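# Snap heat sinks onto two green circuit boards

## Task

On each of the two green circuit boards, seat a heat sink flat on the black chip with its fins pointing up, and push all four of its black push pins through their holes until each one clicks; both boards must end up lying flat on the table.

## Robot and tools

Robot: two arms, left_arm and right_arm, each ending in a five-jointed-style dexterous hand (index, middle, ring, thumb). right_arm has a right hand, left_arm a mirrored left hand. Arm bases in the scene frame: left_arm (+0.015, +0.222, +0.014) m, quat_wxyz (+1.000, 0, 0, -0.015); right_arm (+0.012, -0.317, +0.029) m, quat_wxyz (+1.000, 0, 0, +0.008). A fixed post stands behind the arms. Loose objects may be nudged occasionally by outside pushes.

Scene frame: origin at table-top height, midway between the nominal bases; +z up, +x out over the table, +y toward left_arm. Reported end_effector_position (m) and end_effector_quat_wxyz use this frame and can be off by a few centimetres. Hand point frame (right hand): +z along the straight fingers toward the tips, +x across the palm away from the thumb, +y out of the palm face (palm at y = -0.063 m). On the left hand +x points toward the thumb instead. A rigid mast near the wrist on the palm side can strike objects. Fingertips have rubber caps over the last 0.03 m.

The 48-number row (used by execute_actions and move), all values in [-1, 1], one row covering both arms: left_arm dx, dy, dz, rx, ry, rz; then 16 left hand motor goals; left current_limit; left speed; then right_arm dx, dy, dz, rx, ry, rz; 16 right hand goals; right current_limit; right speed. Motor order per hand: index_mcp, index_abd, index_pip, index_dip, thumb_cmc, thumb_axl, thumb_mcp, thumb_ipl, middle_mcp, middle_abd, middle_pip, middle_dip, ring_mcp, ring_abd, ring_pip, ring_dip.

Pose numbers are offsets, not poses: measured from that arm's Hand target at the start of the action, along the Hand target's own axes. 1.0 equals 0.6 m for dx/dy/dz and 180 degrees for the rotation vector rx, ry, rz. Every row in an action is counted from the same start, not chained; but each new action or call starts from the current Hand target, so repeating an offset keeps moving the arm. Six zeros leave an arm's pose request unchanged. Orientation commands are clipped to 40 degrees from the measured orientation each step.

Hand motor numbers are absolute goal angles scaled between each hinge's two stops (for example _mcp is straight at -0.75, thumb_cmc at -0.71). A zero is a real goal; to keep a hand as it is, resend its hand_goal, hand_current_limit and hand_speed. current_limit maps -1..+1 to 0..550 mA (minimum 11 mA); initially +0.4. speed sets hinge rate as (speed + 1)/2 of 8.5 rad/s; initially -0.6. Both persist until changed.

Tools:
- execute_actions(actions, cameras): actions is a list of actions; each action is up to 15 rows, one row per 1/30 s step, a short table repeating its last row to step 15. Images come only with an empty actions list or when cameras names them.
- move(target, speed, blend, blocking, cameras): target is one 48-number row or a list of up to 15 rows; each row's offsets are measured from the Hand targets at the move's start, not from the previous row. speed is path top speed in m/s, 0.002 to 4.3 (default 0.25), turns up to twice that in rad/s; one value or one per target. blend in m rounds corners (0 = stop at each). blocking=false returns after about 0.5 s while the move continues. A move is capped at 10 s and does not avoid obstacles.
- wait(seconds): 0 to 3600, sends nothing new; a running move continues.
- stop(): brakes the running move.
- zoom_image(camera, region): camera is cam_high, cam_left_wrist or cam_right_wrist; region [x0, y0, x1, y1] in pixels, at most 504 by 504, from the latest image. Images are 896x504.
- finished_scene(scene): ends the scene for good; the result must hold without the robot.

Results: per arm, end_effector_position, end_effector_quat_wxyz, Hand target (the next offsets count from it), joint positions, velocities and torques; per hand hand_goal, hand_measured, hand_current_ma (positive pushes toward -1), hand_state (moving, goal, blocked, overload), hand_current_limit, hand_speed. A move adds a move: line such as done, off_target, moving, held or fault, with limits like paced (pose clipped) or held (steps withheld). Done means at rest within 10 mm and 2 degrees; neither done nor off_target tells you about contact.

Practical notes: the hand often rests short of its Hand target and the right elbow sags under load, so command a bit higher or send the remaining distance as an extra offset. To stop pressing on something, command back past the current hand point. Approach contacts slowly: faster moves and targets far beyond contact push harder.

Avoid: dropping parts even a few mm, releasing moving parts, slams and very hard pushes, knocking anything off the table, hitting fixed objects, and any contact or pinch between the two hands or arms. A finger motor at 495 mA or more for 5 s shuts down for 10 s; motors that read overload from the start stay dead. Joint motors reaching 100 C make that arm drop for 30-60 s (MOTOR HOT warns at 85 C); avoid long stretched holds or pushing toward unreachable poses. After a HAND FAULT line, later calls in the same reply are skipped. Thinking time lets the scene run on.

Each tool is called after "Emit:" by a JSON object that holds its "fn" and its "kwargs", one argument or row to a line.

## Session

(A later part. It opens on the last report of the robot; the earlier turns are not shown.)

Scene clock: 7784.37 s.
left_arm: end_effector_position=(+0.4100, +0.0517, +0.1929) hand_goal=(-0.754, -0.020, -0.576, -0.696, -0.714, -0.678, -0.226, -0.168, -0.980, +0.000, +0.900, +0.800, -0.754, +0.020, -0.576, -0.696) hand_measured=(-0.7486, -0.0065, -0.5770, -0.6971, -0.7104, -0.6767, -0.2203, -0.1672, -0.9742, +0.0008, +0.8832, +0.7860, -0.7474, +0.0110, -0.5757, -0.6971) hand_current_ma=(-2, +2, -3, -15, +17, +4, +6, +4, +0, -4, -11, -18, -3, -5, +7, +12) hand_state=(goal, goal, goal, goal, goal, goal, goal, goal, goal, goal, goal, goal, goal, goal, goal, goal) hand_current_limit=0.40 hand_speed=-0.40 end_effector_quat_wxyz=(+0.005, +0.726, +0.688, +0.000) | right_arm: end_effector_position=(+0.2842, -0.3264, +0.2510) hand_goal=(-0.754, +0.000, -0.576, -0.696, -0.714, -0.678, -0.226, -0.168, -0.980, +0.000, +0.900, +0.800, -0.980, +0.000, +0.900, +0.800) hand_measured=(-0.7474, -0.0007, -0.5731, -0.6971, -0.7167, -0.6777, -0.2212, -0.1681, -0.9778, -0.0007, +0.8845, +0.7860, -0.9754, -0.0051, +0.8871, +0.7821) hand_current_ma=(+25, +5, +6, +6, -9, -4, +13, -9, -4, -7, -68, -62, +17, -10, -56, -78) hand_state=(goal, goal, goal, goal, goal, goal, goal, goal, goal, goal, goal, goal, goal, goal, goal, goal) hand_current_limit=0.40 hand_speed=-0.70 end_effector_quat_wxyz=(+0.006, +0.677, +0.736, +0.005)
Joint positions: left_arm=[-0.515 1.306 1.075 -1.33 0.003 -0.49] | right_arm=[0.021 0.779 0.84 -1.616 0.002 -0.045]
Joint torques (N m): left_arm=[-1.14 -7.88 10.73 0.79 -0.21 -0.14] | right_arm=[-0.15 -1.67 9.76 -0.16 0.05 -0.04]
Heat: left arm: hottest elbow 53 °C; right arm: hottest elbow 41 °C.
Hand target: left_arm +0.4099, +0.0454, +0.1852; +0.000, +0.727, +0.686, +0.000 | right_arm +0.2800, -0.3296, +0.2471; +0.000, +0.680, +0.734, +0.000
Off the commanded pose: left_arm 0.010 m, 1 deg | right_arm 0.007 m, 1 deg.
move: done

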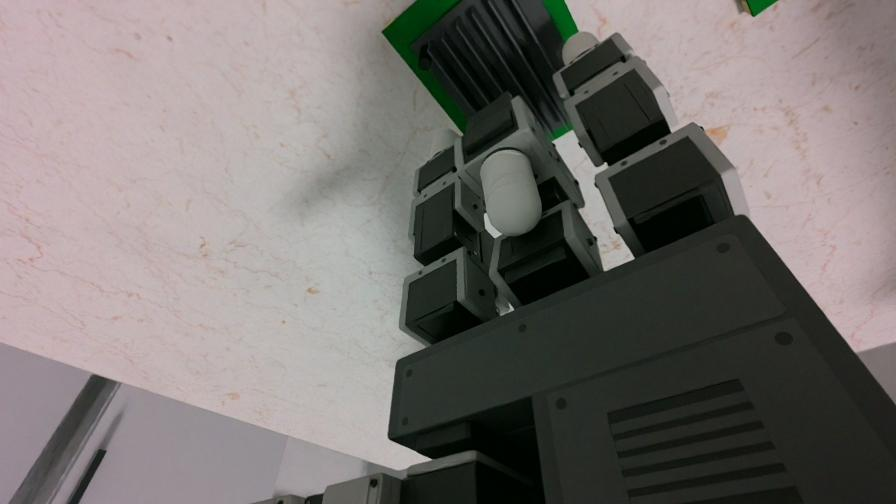

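Emit:
{"fn": "move", "kwargs": {
  "target": [0,0,0.0493,0,0,0,-0.754,-0.02,-0.576,-0.696,-0.714,-0.678,-0.226,-0.168,-0.98,0,0.9,0.8,-0.754,0.02,-0.576,-0.696,0.4,-0.4,0,0,0,0,0,0,-0.754,0,-0.576,-0.696,-0.714,-0.678,-0.226,-0.168,-0.98,0,0.9,0.8,-0.98,0,0.9,0.8,0.4,-0.7],
  "speed": 0.05,
  "cameras": ["cam_left_wrist"]
}}

Emit:
{"fn": "zoom_image", "kwargs": {
  "camera": "cam_left_wrist",
  "region": [340, 0, 660, 200]
}}

Scene clock: 7799.23 s.
left_arm: end_effector_position=(+0.4109, +0.0513, +0.1643) hand_goal=(-0.754, -0.020, -0.576, -0.696, -0.714, -0.678, -0.226, -0.168, -0.980, +0.000, +0.900, +0.800, -0.754, +0.020, -0.576, -0.696) hand_measured=(-0.7486, -0.0080, -0.5770, -0.6983, -0.7104, -0.6777, -0.2193, -0.1681, -0.9742, +0.0008, +0.8832, +0.7860, -0.7474, +0.0096, -0.5757, -0.6971) hand_current_ma=(-2, +2, +3, -11, +13, -2, +10, +6, -6, -2, -2, -11, -9, -1, +1, +4) hand_state=(goal, goal, goal, goal, goal, goal, goal, goal, goal, goal, goal, goal, goal, goal, goal, goal) hand_current_limit=0.40 hand_speed=-0.40 end_effector_quat_wxyz=(+0.006, +0.726, +0.688, +0.000) | right_arm: end_effector_position=(+0.2842, -0.3264, +0.2510) hand_goal=(-0.754, +0.000, -0.576, -0.696, -0.714, -0.678, -0.226, -0.168, -0.980, +0.000, +0.900, +0.800, -0.980, +0.000, +0.900, +0.800) hand_measured=(-0.7486, -0.0007, -0.5731, -0.6971, -0.7167, -0.6777, -0.2212, -0.1672, -0.9778, -0.0007, +0.8845, +0.7860, -0.9742, -0.0051, +0.8871, +0.7809) hand_current_ma=(+25, -3, +9, +4, -9, +1, +14, -1, +8, -2, -69, -66, +22, -15, -60, -80) hand_state=(goal, goal, goal, goal, goal, goal, goal, goal, goal, goal, goal, goal, goal, goal, goal, goal) hand_current_limit=0.40 hand_speed=-0.70 end_effector_quat_wxyz=(+0.006, +0.677, +0.736, +0.005)
Joint positions: left_arm=[-0.515 1.328 1.017 -1.248 0.003 -0.49] | right_arm=[0.021 0.779 0.84 -1.616 0.002 -0.045]
Joint torques (N m): left_arm=[0.15 -7.71 10.39 1.01 -0.2 -0.11] | right_arm=[-0.21 -1.61 9.74 -0.18 0.05 -0.05]
Heat: left arm: hottest elbow 52 °C; right arm: hottest elbow 41 °C.
Hand target: left_arm +0.4100, +0.0455, +0.1558; +0.000, +0.727, +0.686, +0.000 | right_arm +0.2800, -0.3296, +0.2471; +0.000, +0.680, +0.734, +0.000
Off the commanded pose: left_arm 0.011 m, 1 deg | right_arm 0.007 m, 1 deg.
move: off_target (left_arm)

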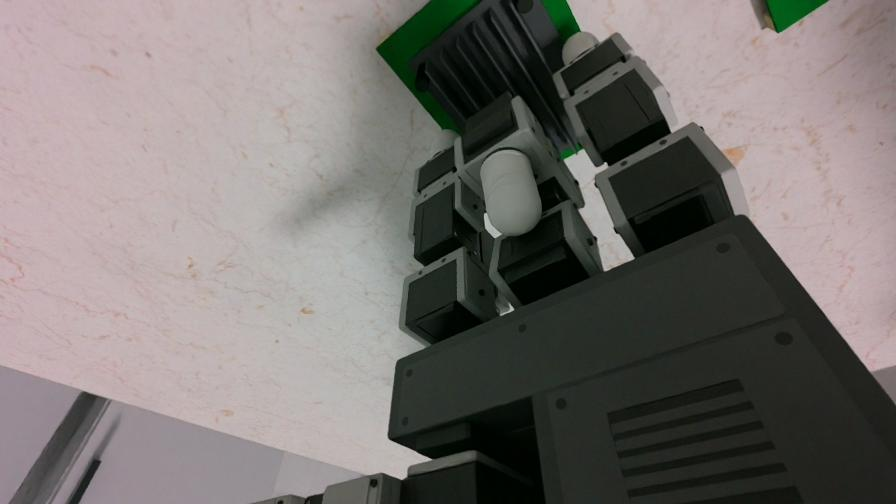

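Scaled by 1.575 from the camera's image (finer frame: 1280x720).

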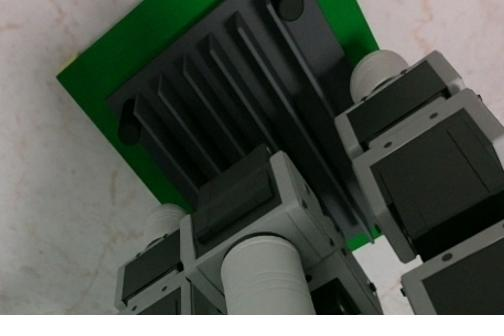

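Emit:
{"fn": "move", "kwargs": {
  "target": [0,0,0.003,0,0,0,-0.754,0.3,-0.576,-0.696,-0.714,-0.678,-0.226,-0.168,-0.98,0,0.9,0.8,-0.754,-0.3,-0.576,-0.696,-0.5,-0.9,0,0,0,0,0,0,-0.754,0,-0.576,-0.696,-0.714,-0.678,-0.226,-0.168,-0.98,0,0.9,0.8,-0.98,0,0.9,0.8,0.4,-0.7],
  "speed": 0.03,
  "cameras": ["cam_left_wrist"]
}}

Emit:
{"fn": "zoom_image", "kwargs": {
  "camera": "cam_left_wrist",
  "region": [340, 0, 660, 200]
}}

Scene clock: 7806.47 s.
left_arm: end_effector_position=(+0.4118, +0.0507, +0.1647) hand_goal=(-0.754, +0.300, -0.576, -0.696, -0.714, -0.678, -0.226, -0.168, -0.980, +0.000, +0.900, +0.800, -0.754, -0.300, -0.576, -0.696) hand_measured=(-0.7474, +0.0784, -0.5757, -0.6983, -0.7104, -0.6777, -0.2193, -0.1681, -0.9754, +0.0023, +0.8845, +0.7860, -0.7498, -0.0754, -0.5757, -0.6971) hand_current_ma=(-8, -31, +5, -10, +12, -2, +5, +8, +4, -3, -7, -13, -7, +32, +4, +10) hand_state=(goal, moving, goal, goal, goal, goal, goal, goal, goal, goal, goal, goal, goal, moving, goal, goal) hand_current_limit=-0.50 hand_speed=-0.90 end_effector_quat_wxyz=(+0.009, +0.726, +0.688, +0.001) | right_arm: end_effector_position=(+0.2842, -0.3264, +0.2510) hand_goal=(-0.754, +0.000, -0.576, -0.696, -0.714, -0.678, -0.226, -0.168, -0.980, +0.000, +0.900, +0.800, -0.980, +0.000, +0.900, +0.800) hand_measured=(-0.7486, -0.0007, -0.5718, -0.6971, -0.7167, -0.6777, -0.2222, -0.1672, -0.9766, -0.0007, +0.8845, +0.7860, -0.9754, -0.0051, +0.8871, +0.7809) hand_current_ma=(+25, -4, +12, +7, +4, -6, +13, -3, +7, +1, -75, -65, +26, -12, -60, -81) hand_state=(goal, goal, goal, goal, goal, goal, goal, goal, goal, goal, goal, goal, goal, goal, goal, goal) hand_current_limit=0.40 hand_speed=-0.70 end_effector_quat_wxyz=(+0.006, +0.677, +0.736, +0.005)
Joint positions: left_arm=[-0.515 1.328 1.017 -1.243 0.003 -0.49] | right_arm=[0.021 0.779 0.84 -1.616 0.002 -0.045]
Joint torques (N m): left_arm=[-0.5 -7 10.18 1.14 -0.12 -0.14] | right_arm=[-0.26 -1.61 9.77 -0.16 0.05 -0.05]
Heat: left arm: hottest elbow 51 °C; right arm: hottest elbow 41 °C.
Hand target: left_arm +0.4100, +0.0455, +0.1540; +0.000, +0.727, +0.686, +0.000 | right_arm +0.2800, -0.3296, +0.2471; +0.000, +0.680, +0.734, +0.000
Off the commanded pose: left_arm 0.012 m, 1 deg | right_arm 0.007 m, 1 deg.
move: off_target (left_arm)

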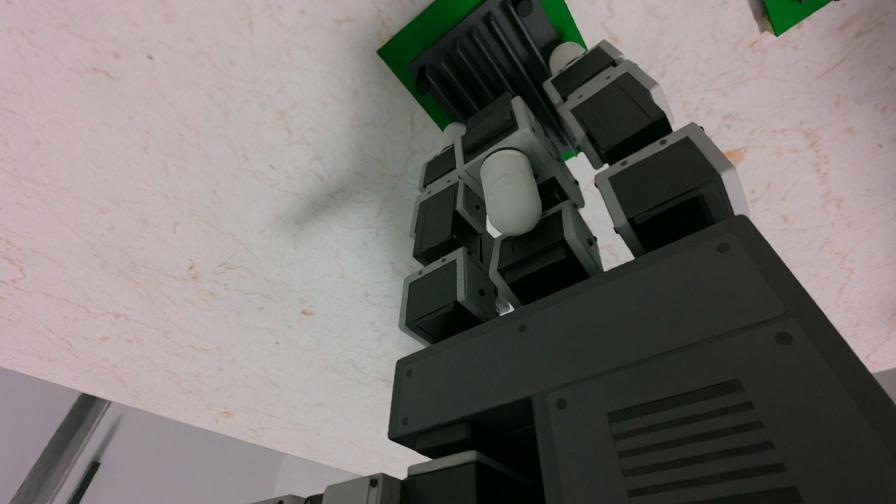

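Scaled by 1.575 from the camera's image (finer frame: 1280x720).

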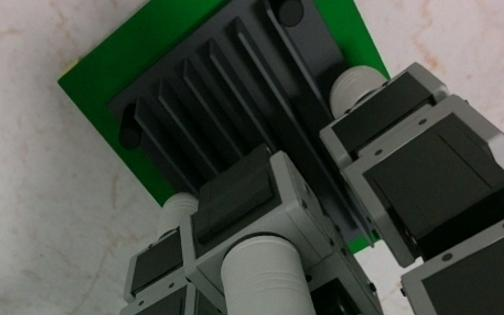

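Emit:
{"fn": "move", "kwargs": {
  "target": [0,0,0,0,0,0,-0.754,0.3,-0.576,-0.696,-0.714,-0.678,-0.226,-0.168,-0.98,0,0.9,0.8,-0.754,-0.3,-0.576,-0.696,-0.3,-0.9,0,0,0,0,0,0,-0.754,0,-0.576,-0.696,-0.714,-0.678,-0.226,-0.168,-0.98,0,0.9,0.8,-0.98,0,0.9,0.8,0.4,-0.7],
  "speed": 0.03,
  "cameras": ["cam_left_wrist"]
}}

Emit:
{"fn": "zoom_image", "kwargs": {
  "camera": "cam_left_wrist",
  "region": [360, 0, 620, 160]
}}

Scene clock: 7813.50 s.
left_arm: end_effector_position=(+0.4118, +0.0507, +0.1647) hand_goal=(-0.754, +0.300, -0.576, -0.696, -0.714, -0.678, -0.226, -0.168, -0.980, +0.000, +0.900, +0.800, -0.754, -0.300, -0.576, -0.696) hand_measured=(-0.7474, +0.0799, -0.5770, -0.6983, -0.7117, -0.6777, -0.2193, -0.1672, -0.9754, +0.0008, +0.8832, +0.7860, -0.7486, -0.0769, -0.5757, -0.6958) hand_current_ma=(-4, -124, +0, -14, +13, -3, +8, +5, +4, -11, -13, -15, -15, +123, +6, +11) hand_state=(goal, blocked, goal, goal, goal, goal, goal, goal, goal, goal, goal, goal, goal, blocked, goal, goal) hand_current_limit=-0.30 hand_speed=-0.90 end_effector_quat_wxyz=(+0.009, +0.726, +0.688, +0.001) | right_arm: end_effector_position=(+0.2842, -0.3264, +0.2510) hand_goal=(-0.754, +0.000, -0.576, -0.696, -0.714, -0.678, -0.226, -0.168, -0.980, +0.000, +0.900, +0.800, -0.980, +0.000, +0.900, +0.800) hand_measured=(-0.7486, -0.0007, -0.5718, -0.6971, -0.7167, -0.6767, -0.2212, -0.1672, -0.9766, +0.0008, +0.8845, +0.7860, -0.9754, -0.0051, +0.8871, +0.7809) hand_current_ma=(+18, -4, +5, +1, +6, +0, +16, -7, +5, +4, -68, -60, +18, -14, -58, -85) hand_state=(goal, goal, goal, goal, goal, goal, goal, goal, goal, goal, goal, goal, goal, goal, goal, goal) hand_current_limit=0.40 hand_speed=-0.70 end_effector_quat_wxyz=(+0.006, +0.677, +0.736, +0.005)
Joint positions: left_arm=[-0.515 1.328 1.017 -1.243 0.003 -0.49] | right_arm=[0.021 0.779 0.84 -1.616 0.002 -0.045]
Joint torques (N m): left_arm=[-0.62 -6.42 9.74 0.95 -0.2 -0.17] | right_arm=[-0.26 -1.67 9.77 -0.18 0.06 -0.05]
Heat: left arm: hottest elbow 51 °C; right arm: hottest elbow 41 °C.
Hand target: left_arm +0.4100, +0.0455, +0.1540; +0.000, +0.727, +0.686, +0.000 | right_arm +0.2800, -0.3296, +0.2471; +0.000, +0.680, +0.734, +0.000
Off the commanded pose: left_arm 0.012 m, 1 deg | right_arm 0.007 m, 1 deg.
move: done

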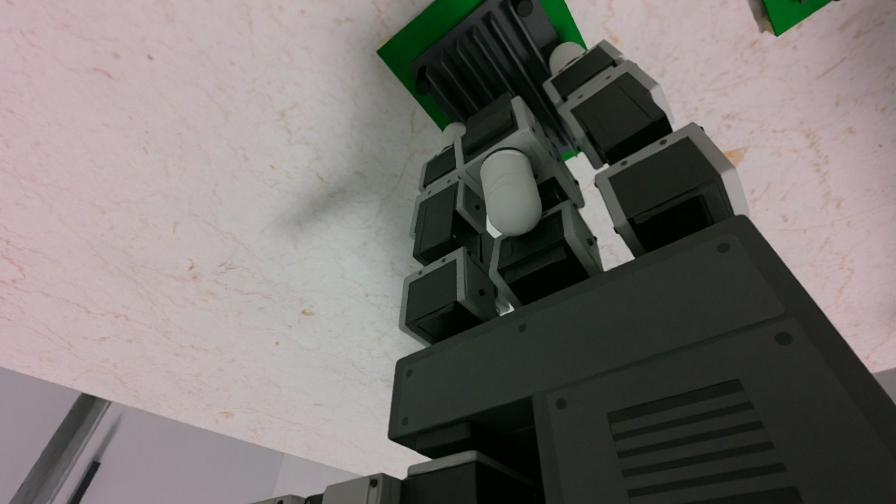

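Scaled by 1.938 from the camera's image (finer frame: 1280x720).

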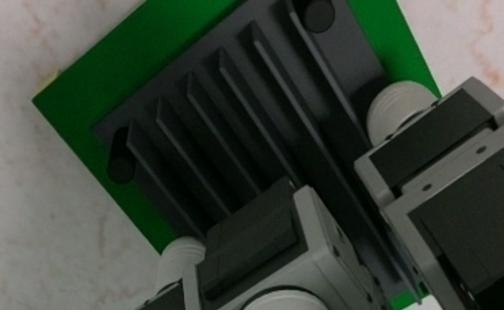

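Emit:
{"fn": "move", "kwargs": {
  "target": [-0.0004,-0.0008,0,0,0,0.0047,-0.754,0.3,-0.576,-0.696,-0.714,-0.678,-0.226,-0.168,-0.98,0,0.9,0.8,-0.754,-0.3,-0.576,-0.696,-0.3,-0.9,0,0,0,0,0,0,-0.754,0,-0.576,-0.696,-0.714,-0.678,-0.226,-0.168,-0.98,0,0.9,0.8,-0.98,0,0.9,0.8,0.4,-0.7],
  "speed": 0.02,
  "cameras": ["cam_left_wrist"]
}}

Emit:
{"fn": "zoom_image", "kwargs": {
  "camera": "cam_left_wrist",
  "region": [360, 0, 620, 160]
}}

Scene clock: 7828.50 s.
left_arm: end_effector_position=(+0.4117, +0.0508, +0.1644) hand_goal=(-0.754, +0.300, -0.576, -0.696, -0.714, -0.678, -0.226, -0.168, -0.980, +0.000, +0.900, +0.800, -0.754, -0.300, -0.576, -0.696) hand_measured=(-0.7486, +0.0799, -0.5770, -0.6983, -0.7104, -0.6767, -0.2193, -0.1681, -0.9754, +0.0008, +0.8832, +0.7860, -0.7486, -0.0754, -0.5757, -0.6971) hand_current_ma=(-8, -118, -2, -18, +12, +0, +2, +6, -3, -6, -7, -15, -12, +125, +6, +10) hand_state=(goal, blocked, goal, goal, goal, goal, goal, goal, goal, goal, goal, goal, goal, blocked, goal, goal) hand_current_limit=-0.30 hand_speed=-0.90 end_effector_quat_wxyz=(+0.008, +0.726, +0.688, +0.001) | right_arm: end_effector_position=(+0.2842, -0.3264, +0.2510) hand_goal=(-0.754, +0.000, -0.576, -0.696, -0.714, -0.678, -0.226, -0.168, -0.980, +0.000, +0.900, +0.800, -0.980, +0.000, +0.900, +0.800) hand_measured=(-0.7486, -0.0007, -0.5718, -0.6971, -0.7167, -0.6777, -0.2212, -0.1681, -0.9766, +0.0008, +0.8845, +0.7860, -0.9754, -0.0051, +0.8871, +0.7809) hand_current_ma=(+29, +3, +10, -2, -2, +1, +14, -6, +5, +8, -69, -50, +23, -13, -61, -81) hand_state=(goal, goal, goal, goal, goal, goal, goal, goal, goal, goal, goal, goal, goal, goal, goal, goal) hand_current_limit=0.40 hand_speed=-0.70 end_effector_quat_wxyz=(+0.006, +0.677, +0.736, +0.005)
Joint positions: left_arm=[-0.515 1.328 1.016 -1.243 0.003 -0.49] | right_arm=[0.021 0.779 0.84 -1.616 0.002 -0.045]
Joint torques (N m): left_arm=[0.09 -7.3 9.59 1.07 -0.16 -0.04] | right_arm=[-0.26 -1.67 9.78 -0.18 0.06 -0.05]
Heat: left arm: hottest elbow 49 °C; right arm: hottest elbow 41 °C.
Hand target: left_arm +0.4095, +0.0453, +0.1540; +0.000, +0.732, +0.681, +0.000 | right_arm +0.2800, -0.3296, +0.2471; +0.000, +0.680, +0.734, +0.000
Off the commanded pose: left_arm 0.012 m, 1 deg | right_arm 0.007 m, 1 deg.
move: off_target (left_arm)

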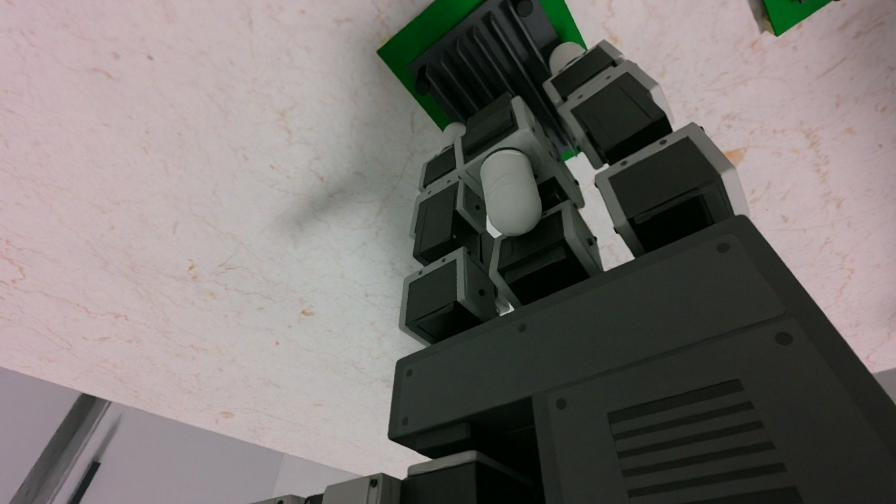

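Scaled by 1.938 from the camera's image (finer frame: 1280x720).

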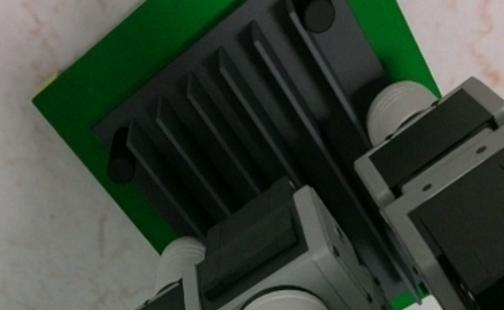

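Emit:
{"fn": "move", "kwargs": {
  "target": [0,0,0,0,0,0.005,-0.754,0.3,-0.576,-0.696,-0.714,-0.678,-0.226,-0.168,-0.98,0,0.9,0.8,-0.754,-0.3,-0.576,-0.696,-0.3,-0.9,0,0,0,0,0,0,-0.754,0,-0.576,-0.696,-0.714,-0.678,-0.226,-0.168,-0.98,0,0.9,0.8,-0.98,0,0.9,0.8,0.4,-0.7],
  "speed": 0.02
}}

Scene clock: 7840.27 s.
left_arm: end_effector_position=(+0.4118, +0.0499, +0.1644) hand_goal=(-0.754, +0.300, -0.576, -0.696, -0.714, -0.678, -0.226, -0.168, -0.980, +0.000, +0.900, +0.800, -0.754, -0.300, -0.576, -0.696) hand_measured=(-0.7486, +0.0784, -0.5770, -0.7009, -0.7104, -0.6767, -0.2193, -0.1681, -0.9754, +0.0008, +0.8820, +0.7860, -0.7486, -0.0769, -0.5757, -0.6971) hand_current_ma=(-10, -122, -2, -10, +7, +3, +6, +14, -4, +0, -8, -5, -5, +131, +5, +8) hand_state=(goal, blocked, goal, goal, goal, goal, goal, goal, goal, goal, goal, goal, goal, blocked, goal, goal) hand_current_limit=-0.30 hand_speed=-0.90 end_effector_quat_wxyz=(+0.008, +0.730, +0.684, +0.001) | right_arm: end_effector_position=(+0.2842, -0.3264, +0.2510) hand_goal=(-0.754, +0.000, -0.576, -0.696, -0.714, -0.678, -0.226, -0.168, -0.980, +0.000, +0.900, +0.800, -0.980, +0.000, +0.900, +0.800) hand_measured=(-0.7486, -0.0007, -0.5731, -0.6971, -0.7167, -0.6767, -0.2222, -0.1681, -0.9778, +0.0008, +0.8845, +0.7860, -0.9754, -0.0051, +0.8871, +0.7809) hand_current_ma=(+25, -9, +5, +2, +0, -2, +15, -10, +4, +4, -63, -61, +24, -7, -54, -86) hand_state=(goal, goal, goal, goal, goal, goal, goal, goal, goal, goal, goal, goal, goal, goal, goal, goal) hand_current_limit=0.40 hand_speed=-0.70 end_effector_quat_wxyz=(+0.006, +0.677, +0.736, +0.005)
Joint positions: left_arm=[-0.515 1.328 1.016 -1.243 0.003 -0.48] | right_arm=[0.021 0.779 0.84 -1.616 0.002 -0.045]
Joint torques (N m): left_arm=[0.26 -8.82 9.66 0.85 -0.13 0.05] | right_arm=[-0.21 -1.73 9.76 -0.21 0.05 -0.05]
Heat: left arm: hottest elbow 48 °C; right arm: hottest elbow 41 °C.
Hand target: left_arm +0.4095, +0.0453, +0.1540; +0.000, +0.738, +0.675, +0.000 | right_arm +0.2800, -0.3296, +0.2471; +0.000, +0.680, +0.734, +0.000
Off the commanded pose: left_arm 0.012 m, 2 deg | right_arm 0.007 m, 1 deg.
move: off_target (left_arm)

Emit:
{"fn": "move", "kwargs": {
  "target": [0,0,0,0,0,0.0018,-0.754,0.3,-0.576,-0.696,-0.714,-0.678,-0.226,-0.168,-0.98,0,0.9,0.8,-0.754,-0.3,-0.576,-0.696,-0.3,-0.9,0,0,0,0,0,0,-0.754,0,-0.576,-0.696,-0.714,-0.678,-0.226,-0.168,-0.98,0,0.9,0.8,-0.98,0,0.9,0.8,0.4,-0.7],
  "speed": 0.02,
  "cameras": ["cam_left_wrist"]
}}

Emit:
{"fn": "zoom_image", "kwargs": {
  "camera": "cam_left_wrist",
  "region": [360, 0, 620, 160]
}}

Scene clock: 7846.90 s.
left_arm: end_effector_position=(+0.4119, +0.0494, +0.1644) hand_goal=(-0.754, +0.300, -0.576, -0.696, -0.714, -0.678, -0.226, -0.168, -0.980, +0.000, +0.900, +0.800, -0.754, -0.300, -0.576, -0.696) hand_measured=(-0.7474, +0.0799, -0.5770, -0.7047, -0.7104, -0.6767, -0.2203, -0.1672, -0.9754, +0.0023, +0.8832, +0.7847, -0.7462, -0.0754, -0.5757, -0.6958) hand_current_ma=(-4, -121, +2, -8, +8, -5, +11, +4, -8, +3, -1, -7, -5, +127, +6, +10) hand_state=(goal, blocked, goal, goal, goal, goal, goal, goal, goal, goal, goal, goal, goal, blocked, goal, goal) hand_current_limit=-0.30 hand_speed=-0.90 end_effector_quat_wxyz=(+0.008, +0.732, +0.682, +0.001) | right_arm: end_effector_position=(+0.2842, -0.3264, +0.2510) hand_goal=(-0.754, +0.000, -0.576, -0.696, -0.714, -0.678, -0.226, -0.168, -0.980, +0.000, +0.900, +0.800, -0.980, +0.000, +0.900, +0.800) hand_measured=(-0.7486, -0.0007, -0.5718, -0.6971, -0.7167, -0.6777, -0.2222, -0.1681, -0.9766, -0.0007, +0.8845, +0.7860, -0.9754, -0.0051, +0.8871, +0.7809) hand_current_ma=(+26, +2, +11, +6, -1, -1, +20, -13, +5, +7, -74, -59, +18, -12, -51, -82) hand_state=(goal, goal, goal, goal, goal, goal, goal, goal, goal, goal, goal, goal, goal, goal, goal, goal) hand_current_limit=0.40 hand_speed=-0.70 end_effector_quat_wxyz=(+0.006, +0.677, +0.736, +0.005)
Joint positions: left_arm=[-0.515 1.328 1.016 -1.243 0.003 -0.474] | right_arm=[0.021 0.779 0.84 -1.616 0.002 -0.045]
Joint torques (N m): left_arm=[-0.09 -7.77 9.51 0.68 -0.17 0.09] | right_arm=[-0.21 -1.73 9.74 -0.17 0.05 -0.05]
Heat: left arm: hottest elbow 48 °C; right arm: hottest elbow 41 °C.
Hand target: left_arm +0.4095, +0.0452, +0.1540; +0.000, +0.740, +0.673, +0.000 | right_arm +0.2800, -0.3296, +0.2471; +0.000, +0.680, +0.734, +0.000
Off the commanded pose: left_arm 0.011 m, 2 deg | right_arm 0.007 m, 1 deg.
move: off_target (left_arm)

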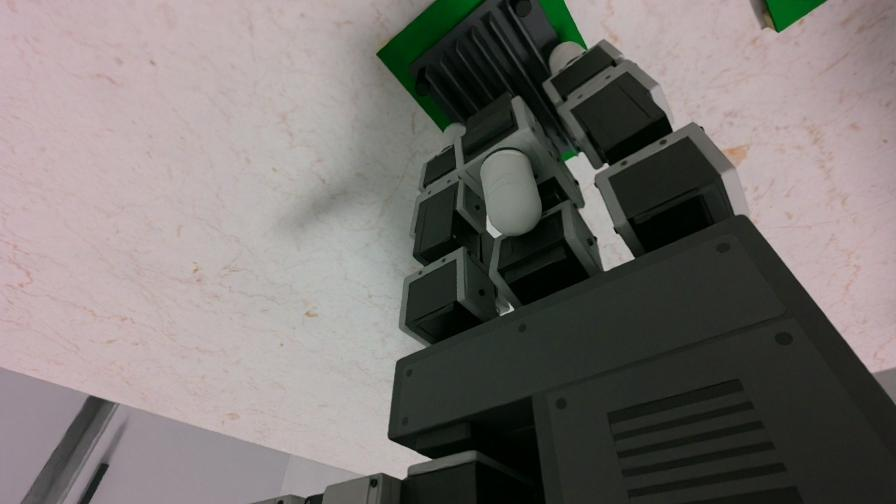

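Scaled by 1.938 from the camera's image (finer frame: 1280x720).

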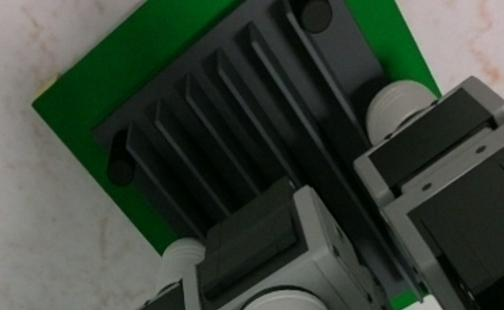

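Emit:
{"fn": "move", "kwargs": {
  "target": [0.0033,-0.0015,0,0,0,0,-0.754,0.3,-0.576,-0.696,-0.714,-0.678,-0.226,-0.168,-0.98,0,0.9,0.8,-0.754,-0.3,-0.576,-0.696,-0.3,-0.9,0,0,0,0,0,0,-0.754,0,-0.576,-0.696,-0.714,-0.678,-0.226,-0.168,-0.98,0,0.9,0.8,-0.98,0,0.9,0.8,0.4,-0.7],
  "speed": 0.02
}}

Scene clock: 7862.27 s.
left_arm: end_effector_position=(+0.4117, +0.0492, +0.1639) hand_goal=(-0.754, +0.300, -0.576, -0.696, -0.714, -0.678, -0.226, -0.168, -0.980, +0.000, +0.900, +0.800, -0.754, -0.300, -0.576, -0.696) hand_measured=(-0.7486, +0.0799, -0.5782, -0.7047, -0.7104, -0.6777, -0.2203, -0.1672, -0.9742, +0.0008, +0.8832, +0.7860, -0.7450, -0.0769, -0.5744, -0.6971) hand_current_ma=(-10, -125, +5, -12, +8, -9, +5, +13, -1, +2, -4, -6, -9, +125, -1, +2) hand_state=(goal, blocked, goal, goal, goal, goal, goal, goal, goal, goal, goal, goal, goal, blocked, goal, goal) hand_current_limit=-0.30 hand_speed=-0.90 end_effector_quat_wxyz=(+0.008, +0.733, +0.680, +0.001) | right_arm: end_effector_position=(+0.2842, -0.3264, +0.2510) hand_goal=(-0.754, +0.000, -0.576, -0.696, -0.714, -0.678, -0.226, -0.168, -0.980, +0.000, +0.900, +0.800, -0.980, +0.000, +0.900, +0.800) hand_measured=(-0.7486, -0.0007, -0.5718, -0.6971, -0.7167, -0.6777, -0.2212, -0.1681, -0.9766, +0.0008, +0.8845, +0.7860, -0.9754, -0.0051, +0.8871, +0.7809) hand_current_ma=(+25, +2, +14, +2, +1, -2, +17, -6, +0, -6, -69, -55, +27, -13, -59, -78) hand_state=(goal, goal, goal, goal, goal, goal, goal, goal, goal, goal, goal, goal, goal, goal, goal, goal) hand_current_limit=0.40 hand_speed=-0.70 end_effector_quat_wxyz=(+0.006, +0.677, +0.736, +0.005)
Joint positions: left_arm=[-0.515 1.328 1.015 -1.243 0.003 -0.47] | right_arm=[0.021 0.779 0.84 -1.616 0.002 -0.045]
Joint torques (N m): left_arm=[1.03 -7.82 9.4 1.05 -0.17 0.04] | right_arm=[-0.26 -1.67 9.77 -0.18 0.06 -0.06]
Motor temperatures (°C): left_arm=[26 28 47 28 25 27] | right_arm=[26 28 41 26 23 27]
Heat: left arm: hottest elbow 47 °C; right arm: hottest elbow 41 °C.
Hand target: left_arm +0.4088, +0.0473, +0.1540; +0.000, +0.740, +0.673, +0.000 | right_arm +0.2800, -0.3296, +0.2471; +0.000, +0.680, +0.734, +0.000
Off the commanded pose: left_arm 0.010 m, 1 deg | right_arm 0.007 m, 1 deg.
move: done

Emit:
{"fn": "move", "kwargs": {
  "target": [0.0033,0,0,0,0,-0.001,-0.754,0.3,-0.576,-0.696,-0.714,-0.678,-0.226,-0.168,-0.98,0,0.9,0.8,-0.754,-0.3,-0.576,-0.696,-0.3,-0.9,0,0,0,0,0,0,-0.754,0,-0.576,-0.696,-0.714,-0.678,-0.226,-0.168,-0.98,0,0.9,0.8,-0.98,0,0.9,0.8,0.4,-0.7],
  "speed": 0.02,
  "cameras": ["cam_left_wrist"]
}}

Emit:
{"fn": "zoom_image", "kwargs": {
  "camera": "cam_left_wrist",
  "region": [360, 0, 620, 160]
}}

Scene clock: 7870.27 s.
left_arm: end_effector_position=(+0.4118, +0.0491, +0.1639) hand_goal=(-0.754, +0.300, -0.576, -0.696, -0.714, -0.678, -0.226, -0.168, -0.980, +0.000, +0.900, +0.800, -0.754, -0.300, -0.576, -0.696) hand_measured=(-0.7474, +0.0799, -0.5782, -0.7034, -0.7104, -0.6767, -0.2203, -0.1672, -0.9754, +0.0008, +0.8832, +0.7847, -0.7462, -0.0769, -0.5757, -0.6971) hand_current_ma=(-6, -124, -9, -10, +15, -2, +16, +7, +2, +1, -4, -11, +2, +126, +7, +6) hand_state=(goal, blocked, goal, goal, goal, goal, goal, goal, goal, goal, goal, goal, goal, blocked, goal, goal) hand_current_limit=-0.30 hand_speed=-0.90 end_effector_quat_wxyz=(+0.008, +0.734, +0.679, +0.001) | right_arm: end_effector_position=(+0.2842, -0.3264, +0.2510) hand_goal=(-0.754, +0.000, -0.576, -0.696, -0.714, -0.678, -0.226, -0.168, -0.980, +0.000, +0.900, +0.800, -0.980, +0.000, +0.900, +0.800) hand_measured=(-0.7486, -0.0007, -0.5731, -0.6971, -0.7167, -0.6777, -0.2222, -0.1672, -0.9766, +0.0008, +0.8845, +0.7860, -0.9742, -0.0051, +0.8871, +0.7809) hand_current_ma=(+22, -1, +9, -1, +3, -1, +19, -13, +6, +4, -66, -60, +18, -9, -59, -82) hand_state=(goal, goal, goal, goal, goal, goal, goal, goal, goal, goal, goal, goal, goal, goal, goal, goal) hand_current_limit=0.40 hand_speed=-0.70 end_effector_quat_wxyz=(+0.006, +0.677, +0.736, +0.005)
Joint positions: left_arm=[-0.515 1.328 1.015 -1.243 0.003 -0.468] | right_arm=[0.021 0.779 0.84 -1.616 0.002 -0.045]
Joint torques (N m): left_arm=[0.38 -7.77 9.25 0.99 -0.14 0.11] | right_arm=[-0.21 -1.67 9.76 -0.17 0.06 -0.05]
Heat: left arm: hottest elbow 47 °C; right arm: hottest elbow 41 °C.
Hand target: left_arm +0.4089, +0.0492, +0.1540; +0.000, +0.739, +0.674, +0.000 | right_arm +0.2800, -0.3296, +0.2471; +0.000, +0.680, +0.734, +0.000
Off the commanded pose: left_arm 0.010 m, 1 deg | right_arm 0.007 m, 1 deg.
move: done

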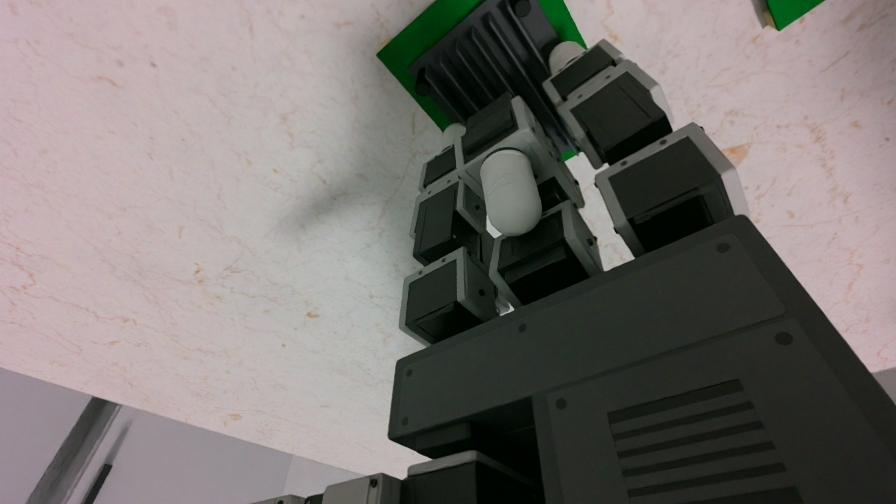

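Scaled by 1.938 from the camera's image (finer frame: 1280x720).

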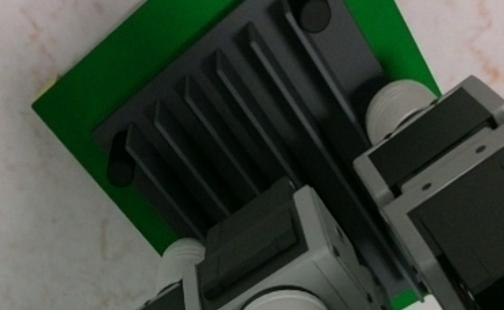

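Emit:
{"fn": "move", "kwargs": {
  "target": [0.0025,0,0,0,0,-0.003,-0.754,0.3,-0.576,-0.696,-0.714,-0.678,-0.226,-0.168,-0.98,0,0.9,0.8,-0.754,-0.3,-0.576,-0.696,-0.3,-0.9,0,0,0,0,0,0,-0.754,0,-0.576,-0.696,-0.714,-0.678,-0.226,-0.168,-0.98,0,0.9,0.8,-0.98,0,0.9,0.8,0.4,-0.7],
  "speed": 0.02
}}

Scene clock: 7875.87 s.
left_arm: end_effector_position=(+0.4118, +0.0491, +0.1639) hand_goal=(-0.754, +0.300, -0.576, -0.696, -0.714, -0.678, -0.226, -0.168, -0.980, +0.000, +0.900, +0.800, -0.754, -0.300, -0.576, -0.696) hand_measured=(-0.7474, +0.0799, -0.5782, -0.7047, -0.7104, -0.6777, -0.2193, -0.1672, -0.9754, +0.0008, +0.8832, +0.7860, -0.7462, -0.0754, -0.5757, -0.6971) hand_current_ma=(-7, -120, +2, -8, +11, -4, -2, +6, +2, +1, -3, -6, -5, +121, +4, +7) hand_state=(goal, blocked, goal, goal, goal, goal, goal, goal, goal, goal, goal, goal, goal, blocked, goal, goal) hand_current_limit=-0.30 hand_speed=-0.90 end_effector_quat_wxyz=(+0.008, +0.734, +0.679, +0.001) | right_arm: end_effector_position=(+0.2842, -0.3264, +0.2510) hand_goal=(-0.754, +0.000, -0.576, -0.696, -0.714, -0.678, -0.226, -0.168, -0.980, +0.000, +0.900, +0.800, -0.980, +0.000, +0.900, +0.800) hand_measured=(-0.7486, -0.0007, -0.5718, -0.6971, -0.7154, -0.6777, -0.2222, -0.1681, -0.9778, -0.0007, +0.8845, +0.7860, -0.9754, -0.0051, +0.8871, +0.7809) hand_current_ma=(+20, -1, +13, +3, +8, -9, +18, -6, -1, +2, -69, -55, +22, -13, -57, -85) hand_state=(goal, goal, goal, goal, goal, goal, goal, goal, goal, goal, goal, goal, goal, goal, goal, goal) hand_current_limit=0.40 hand_speed=-0.70 end_effector_quat_wxyz=(+0.006, +0.677, +0.736, +0.005)
Joint positions: left_arm=[-0.515 1.328 1.015 -1.243 0.003 -0.468] | right_arm=[0.021 0.779 0.84 -1.616 0.002 -0.045]
Joint torques (N m): left_arm=[0.85 -8.06 9.32 0.91 -0.12 0.07] | right_arm=[-0.26 -1.61 9.73 -0.18 0.05 -0.05]
Heat: left arm: hottest elbow 47 °C; right arm: hottest elbow 41 °C.
Hand target: left_arm +0.4091, +0.0508, +0.1540; +0.000, +0.736, +0.678, +0.000 | right_arm +0.2800, -0.3296, +0.2471; +0.000, +0.680, +0.734, +0.000
Off the commanded pose: left_arm 0.010 m, 1 deg | right_arm 0.007 m, 1 deg.
move: done

Emit:
{"fn": "move", "kwargs": {
  "target": [0.0033,0,0,0,0,-0.001,-0.754,0.3,-0.576,-0.696,-0.714,-0.678,-0.226,-0.168,-0.98,0,0.9,0.8,-0.754,-0.3,-0.576,-0.696,-0.3,-0.9,0,0,0,0,0,0,-0.754,0,-0.576,-0.696,-0.714,-0.678,-0.226,-0.168,-0.98,0,0.9,0.8,-0.98,0,0.9,0.8,0.4,-0.7],
  "speed": 0.02
}}

Scene clock: 7880.53 s.
left_arm: end_effector_position=(+0.4115, +0.0492, +0.1629) hand_goal=(-0.754, +0.300, -0.576, -0.696, -0.714, -0.678, -0.226, -0.168, -0.980, +0.000, +0.900, +0.800, -0.754, -0.300, -0.576, -0.696) hand_measured=(-0.7474, +0.0799, -0.5770, -0.7047, -0.7104, -0.6767, -0.2193, -0.1672, -0.9742, +0.0008, +0.8832, +0.7860, -0.7450, -0.0769, -0.5744, -0.6971) hand_current_ma=(-4, -124, +3, -10, +12, +6, -3, +4, +0, +4, -4, -14, -3, +123, -2, +7) hand_state=(goal, blocked, goal, goal, goal, goal, goal, goal, goal, goal, goal, goal, goal, blocked, goal, goal) hand_current_limit=-0.30 hand_speed=-0.90 end_effector_quat_wxyz=(+0.008, +0.734, +0.679, +0.001) | right_arm: end_effector_position=(+0.2842, -0.3264, +0.2510) hand_goal=(-0.754, +0.000, -0.576, -0.696, -0.714, -0.678, -0.226, -0.168, -0.980, +0.000, +0.900, +0.800, -0.980, +0.000, +0.900, +0.800) hand_measured=(-0.7486, -0.0007, -0.5718, -0.6971, -0.7154, -0.6767, -0.2222, -0.1681, -0.9766, -0.0007, +0.8845, +0.7860, -0.9742, -0.0051, +0.8871, +0.7809) hand_current_ma=(+29, -3, +7, +2, +3, -10, +8, -4, +1, +6, -67, -57, +18, -18, -61, -80) hand_state=(goal, goal, goal, goal, goal, goal, goal, goal, goal, goal, goal, goal, goal, goal, goal, goal) hand_current_limit=0.40 hand_speed=-0.70 end_effector_quat_wxyz=(+0.006, +0.677, +0.736, +0.005)
Joint positions: left_arm=[-0.515 1.328 1.013 -1.24 0.003 -0.468] | right_arm=[0.021 0.779 0.84 -1.616 0.002 -0.045]
Joint torques (N m): left_arm=[1.2 -7.94 9.11 1.01 -0.16 0.07] | right_arm=[-0.21 -1.55 9.76 -0.16 0.05 -0.05]
Heat: left arm: hottest elbow 47 °C; right arm: hottest elbow 41 °C.
Hand target: left_arm +0.4092, +0.0527, +0.1540; +0.000, +0.734, +0.679, +0.000 | right_arm +0.2800, -0.3296, +0.2471; +0.000, +0.680, +0.734, +0.000
Off the commanded pose: left_arm 0.010 m, 1 deg | right_arm 0.007 m, 1 deg.
move: done

Emit:
{"fn": "move", "kwargs": {
  "target": [0.0025,0,0,0,0,0,-0.754,0.3,-0.576,-0.696,-0.714,-0.678,-0.226,-0.168,-0.98,0,0.9,0.8,-0.754,-0.3,-0.576,-0.696,-0.3,-0.9,0,0,0,0,0,0,-0.754,0,-0.576,-0.696,-0.714,-0.678,-0.226,-0.168,-0.98,0,0.9,0.8,-0.98,0,0.9,0.8,0.4,-0.7],
  "speed": 0.02
}}

Scene clock: 7885.70 s.
left_arm: end_effector_position=(+0.4115, +0.0492, +0.1629) hand_goal=(-0.754, +0.300, -0.576, -0.696, -0.714, -0.678, -0.226, -0.168, -0.980, +0.000, +0.900, +0.800, -0.754, -0.300, -0.576, -0.696) hand_measured=(-0.7462, +0.0799, -0.5757, -0.7047, -0.7117, -0.6777, -0.2203, -0.1672, -0.9754, +0.0008, +0.8832, +0.7860, -0.7450, -0.0754, -0.5757, -0.6971) hand_current_ma=(-5, -119, +0, -2, +11, +1, +2, +5, +2, -6, -5, -9, -7, +118, -4, +9) hand_state=(goal, blocked, goal, goal, goal, goal, goal, goal, goal, goal, goal, goal, goal, blocked, goal, goal) hand_current_limit=-0.30 hand_speed=-0.90 end_effector_quat_wxyz=(+0.008, +0.734, +0.679, +0.001) | right_arm: end_effector_position=(+0.2842, -0.3264, +0.2510) hand_goal=(-0.754, +0.000, -0.576, -0.696, -0.714, -0.678, -0.226, -0.168, -0.980, +0.000, +0.900, +0.800, -0.980, +0.000, +0.900, +0.800) hand_measured=(-0.7486, -0.0007, -0.5718, -0.6983, -0.7167, -0.6777, -0.2222, -0.1681, -0.9766, -0.0007, +0.8845, +0.7860, -0.9742, -0.0051, +0.8871, +0.7821) hand_current_ma=(+25, -6, +10, +9, +4, +0, +18, -13, +2, +4, -73, -58, +19, -7, -58, -84) hand_state=(goal, goal, goal, goal, goal, goal, goal, goal, goal, goal, goal, goal, goal, goal, goal, goal) hand_current_limit=0.40 hand_speed=-0.70 end_effector_quat_wxyz=(+0.006, +0.677, +0.736, +0.005)
Joint positions: left_arm=[-0.515 1.328 1.013 -1.24 0.003 -0.468] | right_arm=[0.021 0.779 0.84 -1.616 0.002 -0.045]
Joint torques (N m): left_arm=[1.14 -8.06 8.99 0.96 -0.14 0.04] | right_arm=[-0.26 -1.67 9.77 -0.17 0.05 -0.05]
Heat: left arm: hottest elbow 48 °C; right arm: hottest elbow 41 °C.
Hand target: left_arm +0.4094, +0.0542, +0.1540; +0.000, +0.734, +0.679, +0.000 | right_arm +0.2800, -0.3296, +0.2471; +0.000, +0.680, +0.734, +0.000
Off the commanded pose: left_arm 0.010 m, 1 deg | right_arm 0.007 m, 1 deg.
move: done

Emit:
{"fn": "move", "kwargs": {
  "target": [0.0025,0,0,0,0,0,-0.754,0.3,-0.576,-0.696,-0.714,-0.678,-0.226,-0.168,-0.98,0,0.9,0.8,-0.754,-0.3,-0.576,-0.696,-0.3,-0.9,0,0,0,0,0,0,-0.754,0,-0.576,-0.696,-0.714,-0.678,-0.226,-0.168,-0.98,0,0.9,0.8,-0.98,0,0.9,0.8,0.4,-0.7],
  "speed": 0.02
}}

Scene clock: 7891.87 s.
left_arm: end_effector_position=(+0.4110, +0.0494, +0.1620) hand_goal=(-0.754, +0.300, -0.576, -0.696, -0.714, -0.678, -0.226, -0.168, -0.980, +0.000, +0.900, +0.800, -0.754, -0.300, -0.576, -0.696) hand_measured=(-0.7474, +0.0814, -0.5757, -0.6971, -0.7104, -0.6777, -0.2193, -0.1672, -0.9742, +0.0008, +0.8832, +0.7860, -0.7426, -0.0754, -0.5731, -0.6958) hand_current_ma=(-8, -122, +3, -10, +15, -2, +1, +8, -6, -8, -2, -7, -2, +129, +1, +14) hand_state=(goal, blocked, goal, goal, goal, goal, goal, goal, goal, goal, goal, goal, goal, blocked, goal, goal) hand_current_limit=-0.30 hand_speed=-0.90 end_effector_quat_wxyz=(+0.007, +0.734, +0.679, +0.001) | right_arm: end_effector_position=(+0.2842, -0.3264, +0.2510) hand_goal=(-0.754, +0.000, -0.576, -0.696, -0.714, -0.678, -0.226, -0.168, -0.980, +0.000, +0.900, +0.800, -0.980, +0.000, +0.900, +0.800) hand_measured=(-0.7486, -0.0007, -0.5718, -0.6971, -0.7167, -0.6777, -0.2222, -0.1672, -0.9766, +0.0008, +0.8845, +0.7860, -0.9754, -0.0051, +0.8871, +0.7809) hand_current_ma=(+20, -4, +15, -2, +3, -6, +14, -7, +0, +5, -68, -59, +24, -17, -63, -82) hand_state=(goal, goal, goal, goal, goal, goal, goal, goal, goal, goal, goal, goal, goal, goal, goal, goal) hand_current_limit=0.40 hand_speed=-0.70 end_effector_quat_wxyz=(+0.006, +0.677, +0.736, +0.005)
Joint positions: left_arm=[-0.515 1.328 1.01 -1.239 0.003 -0.467] | right_arm=[0.021 0.779 0.84 -1.616 0.002 -0.045]
Joint torques (N m): left_arm=[2.67 -8.94 9.21 0.62 -0.13 0.05] | right_arm=[-0.21 -1.73 9.76 -0.16 0.06 -0.04]
Heat: left arm: hottest elbow 48 °C; right arm: hottest elbow 42 °C.
Hand target: left_arm +0.4094, +0.0558, +0.1539; +0.000, +0.734, +0.679, +0.000 | right_arm +0.2800, -0.3296, +0.2471; +0.000, +0.680, +0.734, +0.000
Off the commanded pose: left_arm 0.010 m, 1 deg | right_arm 0.007 m, 1 deg.
move: done

Emit:
{"fn": "move", "kwargs": {
  "target": [0.0018,0,0,0,0,0,-0.754,0.3,-0.576,-0.696,-0.714,-0.678,-0.226,-0.168,-0.98,0,0.9,0.8,-0.754,-0.3,-0.576,-0.696,-0.3,-0.9,0,0,0,0,0,0,-0.754,0,-0.576,-0.696,-0.714,-0.678,-0.226,-0.168,-0.98,0,0.9,0.8,-0.98,0,0.9,0.8,0.4,-0.7],
  "speed": 0.02,
  "cameras": ["cam_left_wrist"]
}}

Emit:
{"fn": "zoom_image", "kwargs": {
  "camera": "cam_left_wrist",
  "region": [360, 0, 620, 160]
}}

Scene clock: 7899.63 s.
left_arm: end_effector_position=(+0.4111, +0.0492, +0.1620) hand_goal=(-0.754, +0.300, -0.576, -0.696, -0.714, -0.678, -0.226, -0.168, -0.980, +0.000, +0.900, +0.800, -0.754, -0.300, -0.576, -0.696) hand_measured=(-0.7462, +0.0799, -0.5757, -0.6983, -0.7104, -0.6777, -0.2193, -0.1672, -0.9754, +0.0008, +0.8832, +0.7847, -0.7426, -0.0754, -0.5744, -0.6971) hand_current_ma=(+4, -120, -3, -10, +10, -6, +3, +4, +4, +0, -8, -8, +0, +138, +1, +7) hand_state=(goal, blocked, goal, goal, goal, goal, goal, goal, goal, goal, goal, goal, goal, blocked, goal, goal) hand_current_limit=-0.30 hand_speed=-0.90 end_effector_quat_wxyz=(+0.007, +0.735, +0.678, +0.001) | right_arm: end_effector_position=(+0.2842, -0.3264, +0.2510) hand_goal=(-0.754, +0.000, -0.576, -0.696, -0.714, -0.678, -0.226, -0.168, -0.980, +0.000, +0.900, +0.800, -0.980, +0.000, +0.900, +0.800) hand_measured=(-0.7486, -0.0007, -0.5718, -0.6971, -0.7167, -0.6777, -0.2222, -0.1672, -0.9766, +0.0008, +0.8845, +0.7860, -0.9742, -0.0051, +0.8871, +0.7809) hand_current_ma=(+23, -2, +11, +3, +2, -11, +10, -9, +3, +5, -68, -61, +24, -17, -62, -73) hand_state=(goal, goal, goal, goal, goal, goal, goal, goal, goal, goal, goal, goal, goal, goal, goal, goal) hand_current_limit=0.40 hand_speed=-0.70 end_effector_quat_wxyz=(+0.006, +0.677, +0.736, +0.005)
Joint positions: left_arm=[-0.515 1.328 1.01 -1.239 0.003 -0.464] | right_arm=[0.021 0.779 0.84 -1.616 0.002 -0.045]
Joint torques (N m): left_arm=[1.9 -9 9.1 0.68 -0.14 0.08] | right_arm=[-0.32 -1.67 9.78 -0.17 0.05 -0.05]
Heat: left arm: hottest elbow 47 °C; right arm: hottest elbow 42 °C.
Hand target: left_arm +0.4095, +0.0568, +0.1539; +0.000, +0.734, +0.679, +0.000 | right_arm +0.2800, -0.3296, +0.2471; +0.000, +0.680, +0.734, +0.000
Off the commanded pose: left_arm 0.011 m, 1 deg | right_arm 0.007 m, 1 deg.
move: off_target (left_arm)

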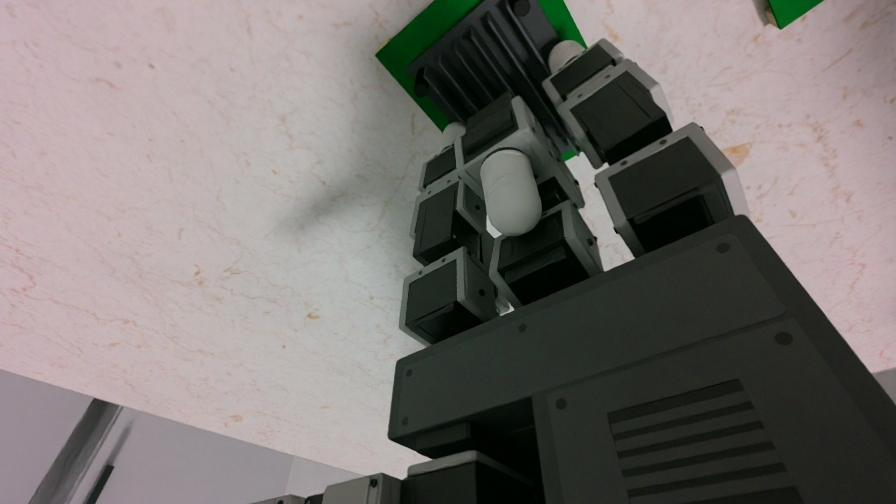

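Scaled by 1.938 from the camera's image (finer frame: 1280x720).

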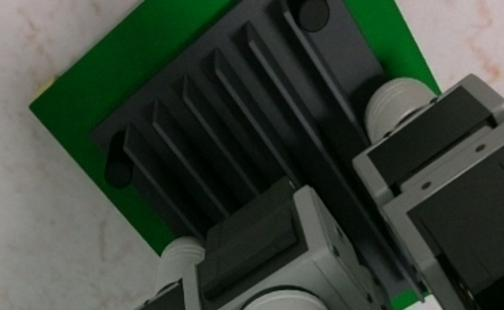

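Emit:
{"fn": "move", "kwargs": {
  "target": [0,0,0,0,0,0,-0.754,0.071,-0.576,-0.696,-0.714,-0.678,-0.226,-0.168,-0.98,0,0.9,0.8,-0.754,-0.3,-0.576,-0.696,-0.3,-0.9,0,0,0,0,0,0,-0.754,0,-0.576,-0.696,-0.714,-0.678,-0.226,-0.168,-0.98,0,0.9,0.8,-0.98,0,0.9,0.8,0.4,-0.7],
  "speed": 0.02,
  "cameras": ["cam_left_wrist"]
}}

Emit:
{"fn": "zoom_image", "kwargs": {
  "camera": "cam_left_wrist",
  "region": [360, 0, 620, 160]
}}

Scene clock: 7925.23 s.
left_arm: end_effector_position=(+0.4097, +0.0498, +0.1595) hand_goal=(-0.754, +0.070, -0.576, -0.696, -0.714, -0.678, -0.226, -0.168, -0.980, +0.000, +0.900, +0.800, -0.754, -0.300, -0.576, -0.696) hand_measured=(-0.7474, +0.0389, -0.5757, -0.6971, -0.7104, -0.6777, -0.2193, -0.1681, -0.9754, +0.0008, +0.8820, +0.7860, -0.7426, -0.1150, -0.5718, -0.6971) hand_current_ma=(-6, -9, +9, -4, +4, +8, +1, +2, -7, -6, -8, -11, -8, +91, -2, +6) hand_state=(goal, blocked, goal, goal, goal, goal, goal, goal, goal, goal, goal, goal, goal, blocked, goal, goal) hand_current_limit=-0.30 hand_speed=-0.90 end_effector_quat_wxyz=(+0.006, +0.735, +0.678, +0.000) | right_arm: end_effector_position=(+0.2842, -0.3264, +0.2510) hand_goal=(-0.754, +0.000, -0.576, -0.696, -0.714, -0.678, -0.226, -0.168, -0.980, +0.000, +0.900, +0.800, -0.980, +0.000, +0.900, +0.800) hand_measured=(-0.7474, -0.0007, -0.5718, -0.6971, -0.7167, -0.6777, -0.2222, -0.1681, -0.9766, -0.0007, +0.8845, +0.7860, -0.9754, -0.0051, +0.8871, +0.7809) hand_current_ma=(+22, +0, +8, +10, +1, -3, +11, -4, -1, +6, -72, -59, +16, -18, -57, -80) hand_state=(goal, goal, goal, goal, goal, goal, goal, goal, goal, goal, goal, goal, goal, goal, goal, goal) hand_current_limit=0.40 hand_speed=-0.70 end_effector_quat_wxyz=(+0.006, +0.677, +0.736, +0.005)
Joint positions: left_arm=[-0.515 1.328 1.004 -1.236 0.004 -0.463] | right_arm=[0.021 0.779 0.84 -1.616 0.002 -0.045]
Joint torques (N m): left_arm=[2.61 -9.05 9.54 0.53 -0.13 0.06] | right_arm=[-0.32 -1.61 9.73 -0.16 0.06 -0.04]
Heat: left arm: hottest elbow 46 °C; right arm: hottest elbow 42 °C.
Hand target: left_arm +0.4096, +0.0568, +0.1540; +0.001, +0.734, +0.679, +0.000 | right_arm +0.2800, -0.3296, +0.2471; +0.000, +0.680, +0.734, +0.000
Off the commanded pose: left_arm 0.009 m, 1 deg | right_arm 0.007 m, 1 deg.
move: done

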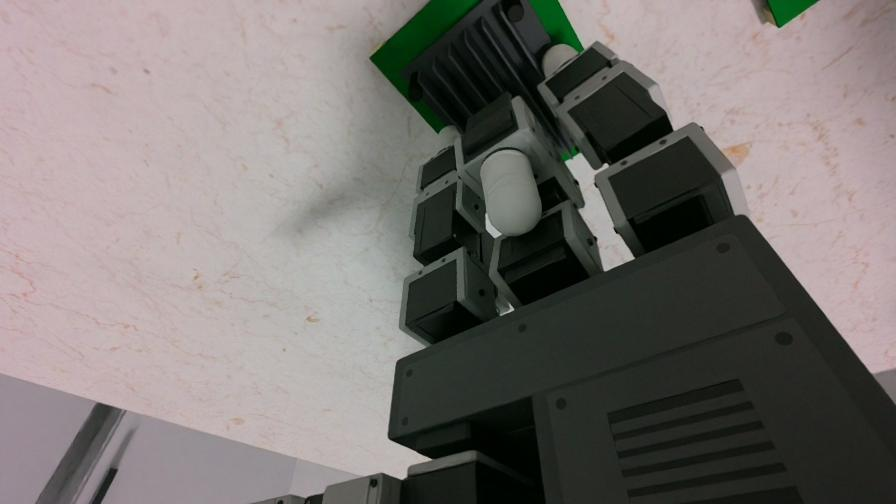

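Scaled by 1.938 from the camera's image (finer frame: 1280x720).

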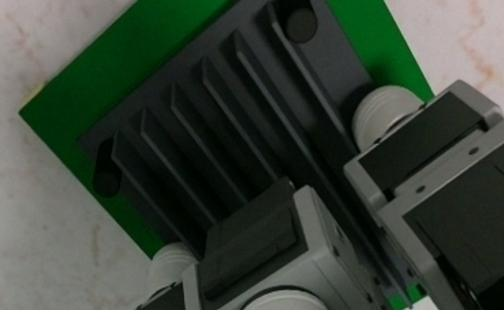

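Emit:
{"fn": "move", "kwargs": {
  "target": [
    [0,0,0,0,0,0,-0.754,-0.03,-0.576,-0.696,-0.714,-0.678,-0.226,-0.168,-0.98,0,0.9,0.8,-0.754,0.0,-0.576,-0.696,0.2,-0.9,0,0,0,0,0,0,-0.754,0,-0.576,-0.696,-0.714,-0.678,-0.226,-0.168,-0.98,0,0.9,0.8,-0.98,0,0.9,0.8,0.4,-0.7],
    [0,0,-0.2,0,0,0,-0.754,-0.03,-0.576,-0.696,-0.714,-0.678,-0.226,-0.168,-0.98,0,0.9,0.8,-0.754,0.0,-0.576,-0.696,0.2,-0.9,0,0,0,0,0,0,-0.754,0,-0.576,-0.696,-0.714,-0.678,-0.226,-0.168,-0.98,0,0.9,0.8,-0.98,0,0.9,0.8,0.4,-0.7]
  ],
  "speed": [0.04, 0.08]
}}

Scene clock: 7944.40 s.
left_arm: end_effector_position=(+0.3996, +0.0562, +0.2524) hand_goal=(-0.754, -0.030, -0.576, -0.696, -0.714, -0.678, -0.226, -0.168, -0.980, +0.000, +0.900, +0.800, -0.754, +0.000, -0.576, -0.696) hand_measured=(-0.7474, -0.0183, -0.5782, -0.6971, -0.7104, -0.6777, -0.2203, -0.1681, -0.9754, +0.0023, +0.8820, +0.7847, -0.7354, +0.0125, -0.5667, -0.6932) hand_current_ma=(-7, +1, -4, -11, +7, -11, +3, +14, -5, +4, +3, -12, +13, -9, +9, +10) hand_state=(goal, goal, goal, goal, goal, goal, goal, goal, goal, goal, goal, goal, goal, goal, goal, goal) hand_current_limit=0.20 hand_speed=-0.90 end_effector_quat_wxyz=(-0.018, +0.735, +0.677, -0.006) | right_arm: end_effector_position=(+0.2842, -0.3264, +0.2510) hand_goal=(-0.754, +0.000, -0.576, -0.696, -0.714, -0.678, -0.226, -0.168, -0.980, +0.000, +0.900, +0.800, -0.980, +0.000, +0.900, +0.800) hand_measured=(-0.7474, -0.0007, -0.5718, -0.6971, -0.7167, -0.6777, -0.2222, -0.1681, -0.9766, +0.0008, +0.8845, +0.7860, -0.9754, -0.0051, +0.8871, +0.7809) hand_current_ma=(+23, -6, +6, -1, -5, -1, +11, +1, +1, +5, -75, -60, +12, -7, -62, -77) hand_state=(goal, goal, goal, goal, goal, goal, goal, goal, goal, goal, goal, goal, goal, goal, goal, goal) hand_current_limit=0.40 hand_speed=-0.70 end_effector_quat_wxyz=(+0.006, +0.677, +0.736, +0.005)
Joint positions: left_arm=[-0.515 1.279 1.216 -1.547 0.002 -0.463] | right_arm=[0.021 0.779 0.84 -1.616 0.002 -0.045]
Joint torques (N m): left_arm=[2.61 -9.47 14.97 -0.05 -0.13 0.09] | right_arm=[-0.26 -1.73 9.78 -0.17 0.05 -0.05]
Heat: left arm: hottest elbow 47 °C; right arm: hottest elbow 42 °C.
Hand target: left_arm +0.4095, +0.0569, +0.2739; +0.000, +0.734, +0.679, +0.000 | right_arm +0.2800, -0.3296, +0.2471; +0.000, +0.680, +0.734, +0.000
Off the commanded pose: left_arm 0.024 m, 2 deg | right_arm 0.007 m, 1 deg.
move: off_target (left_arm)


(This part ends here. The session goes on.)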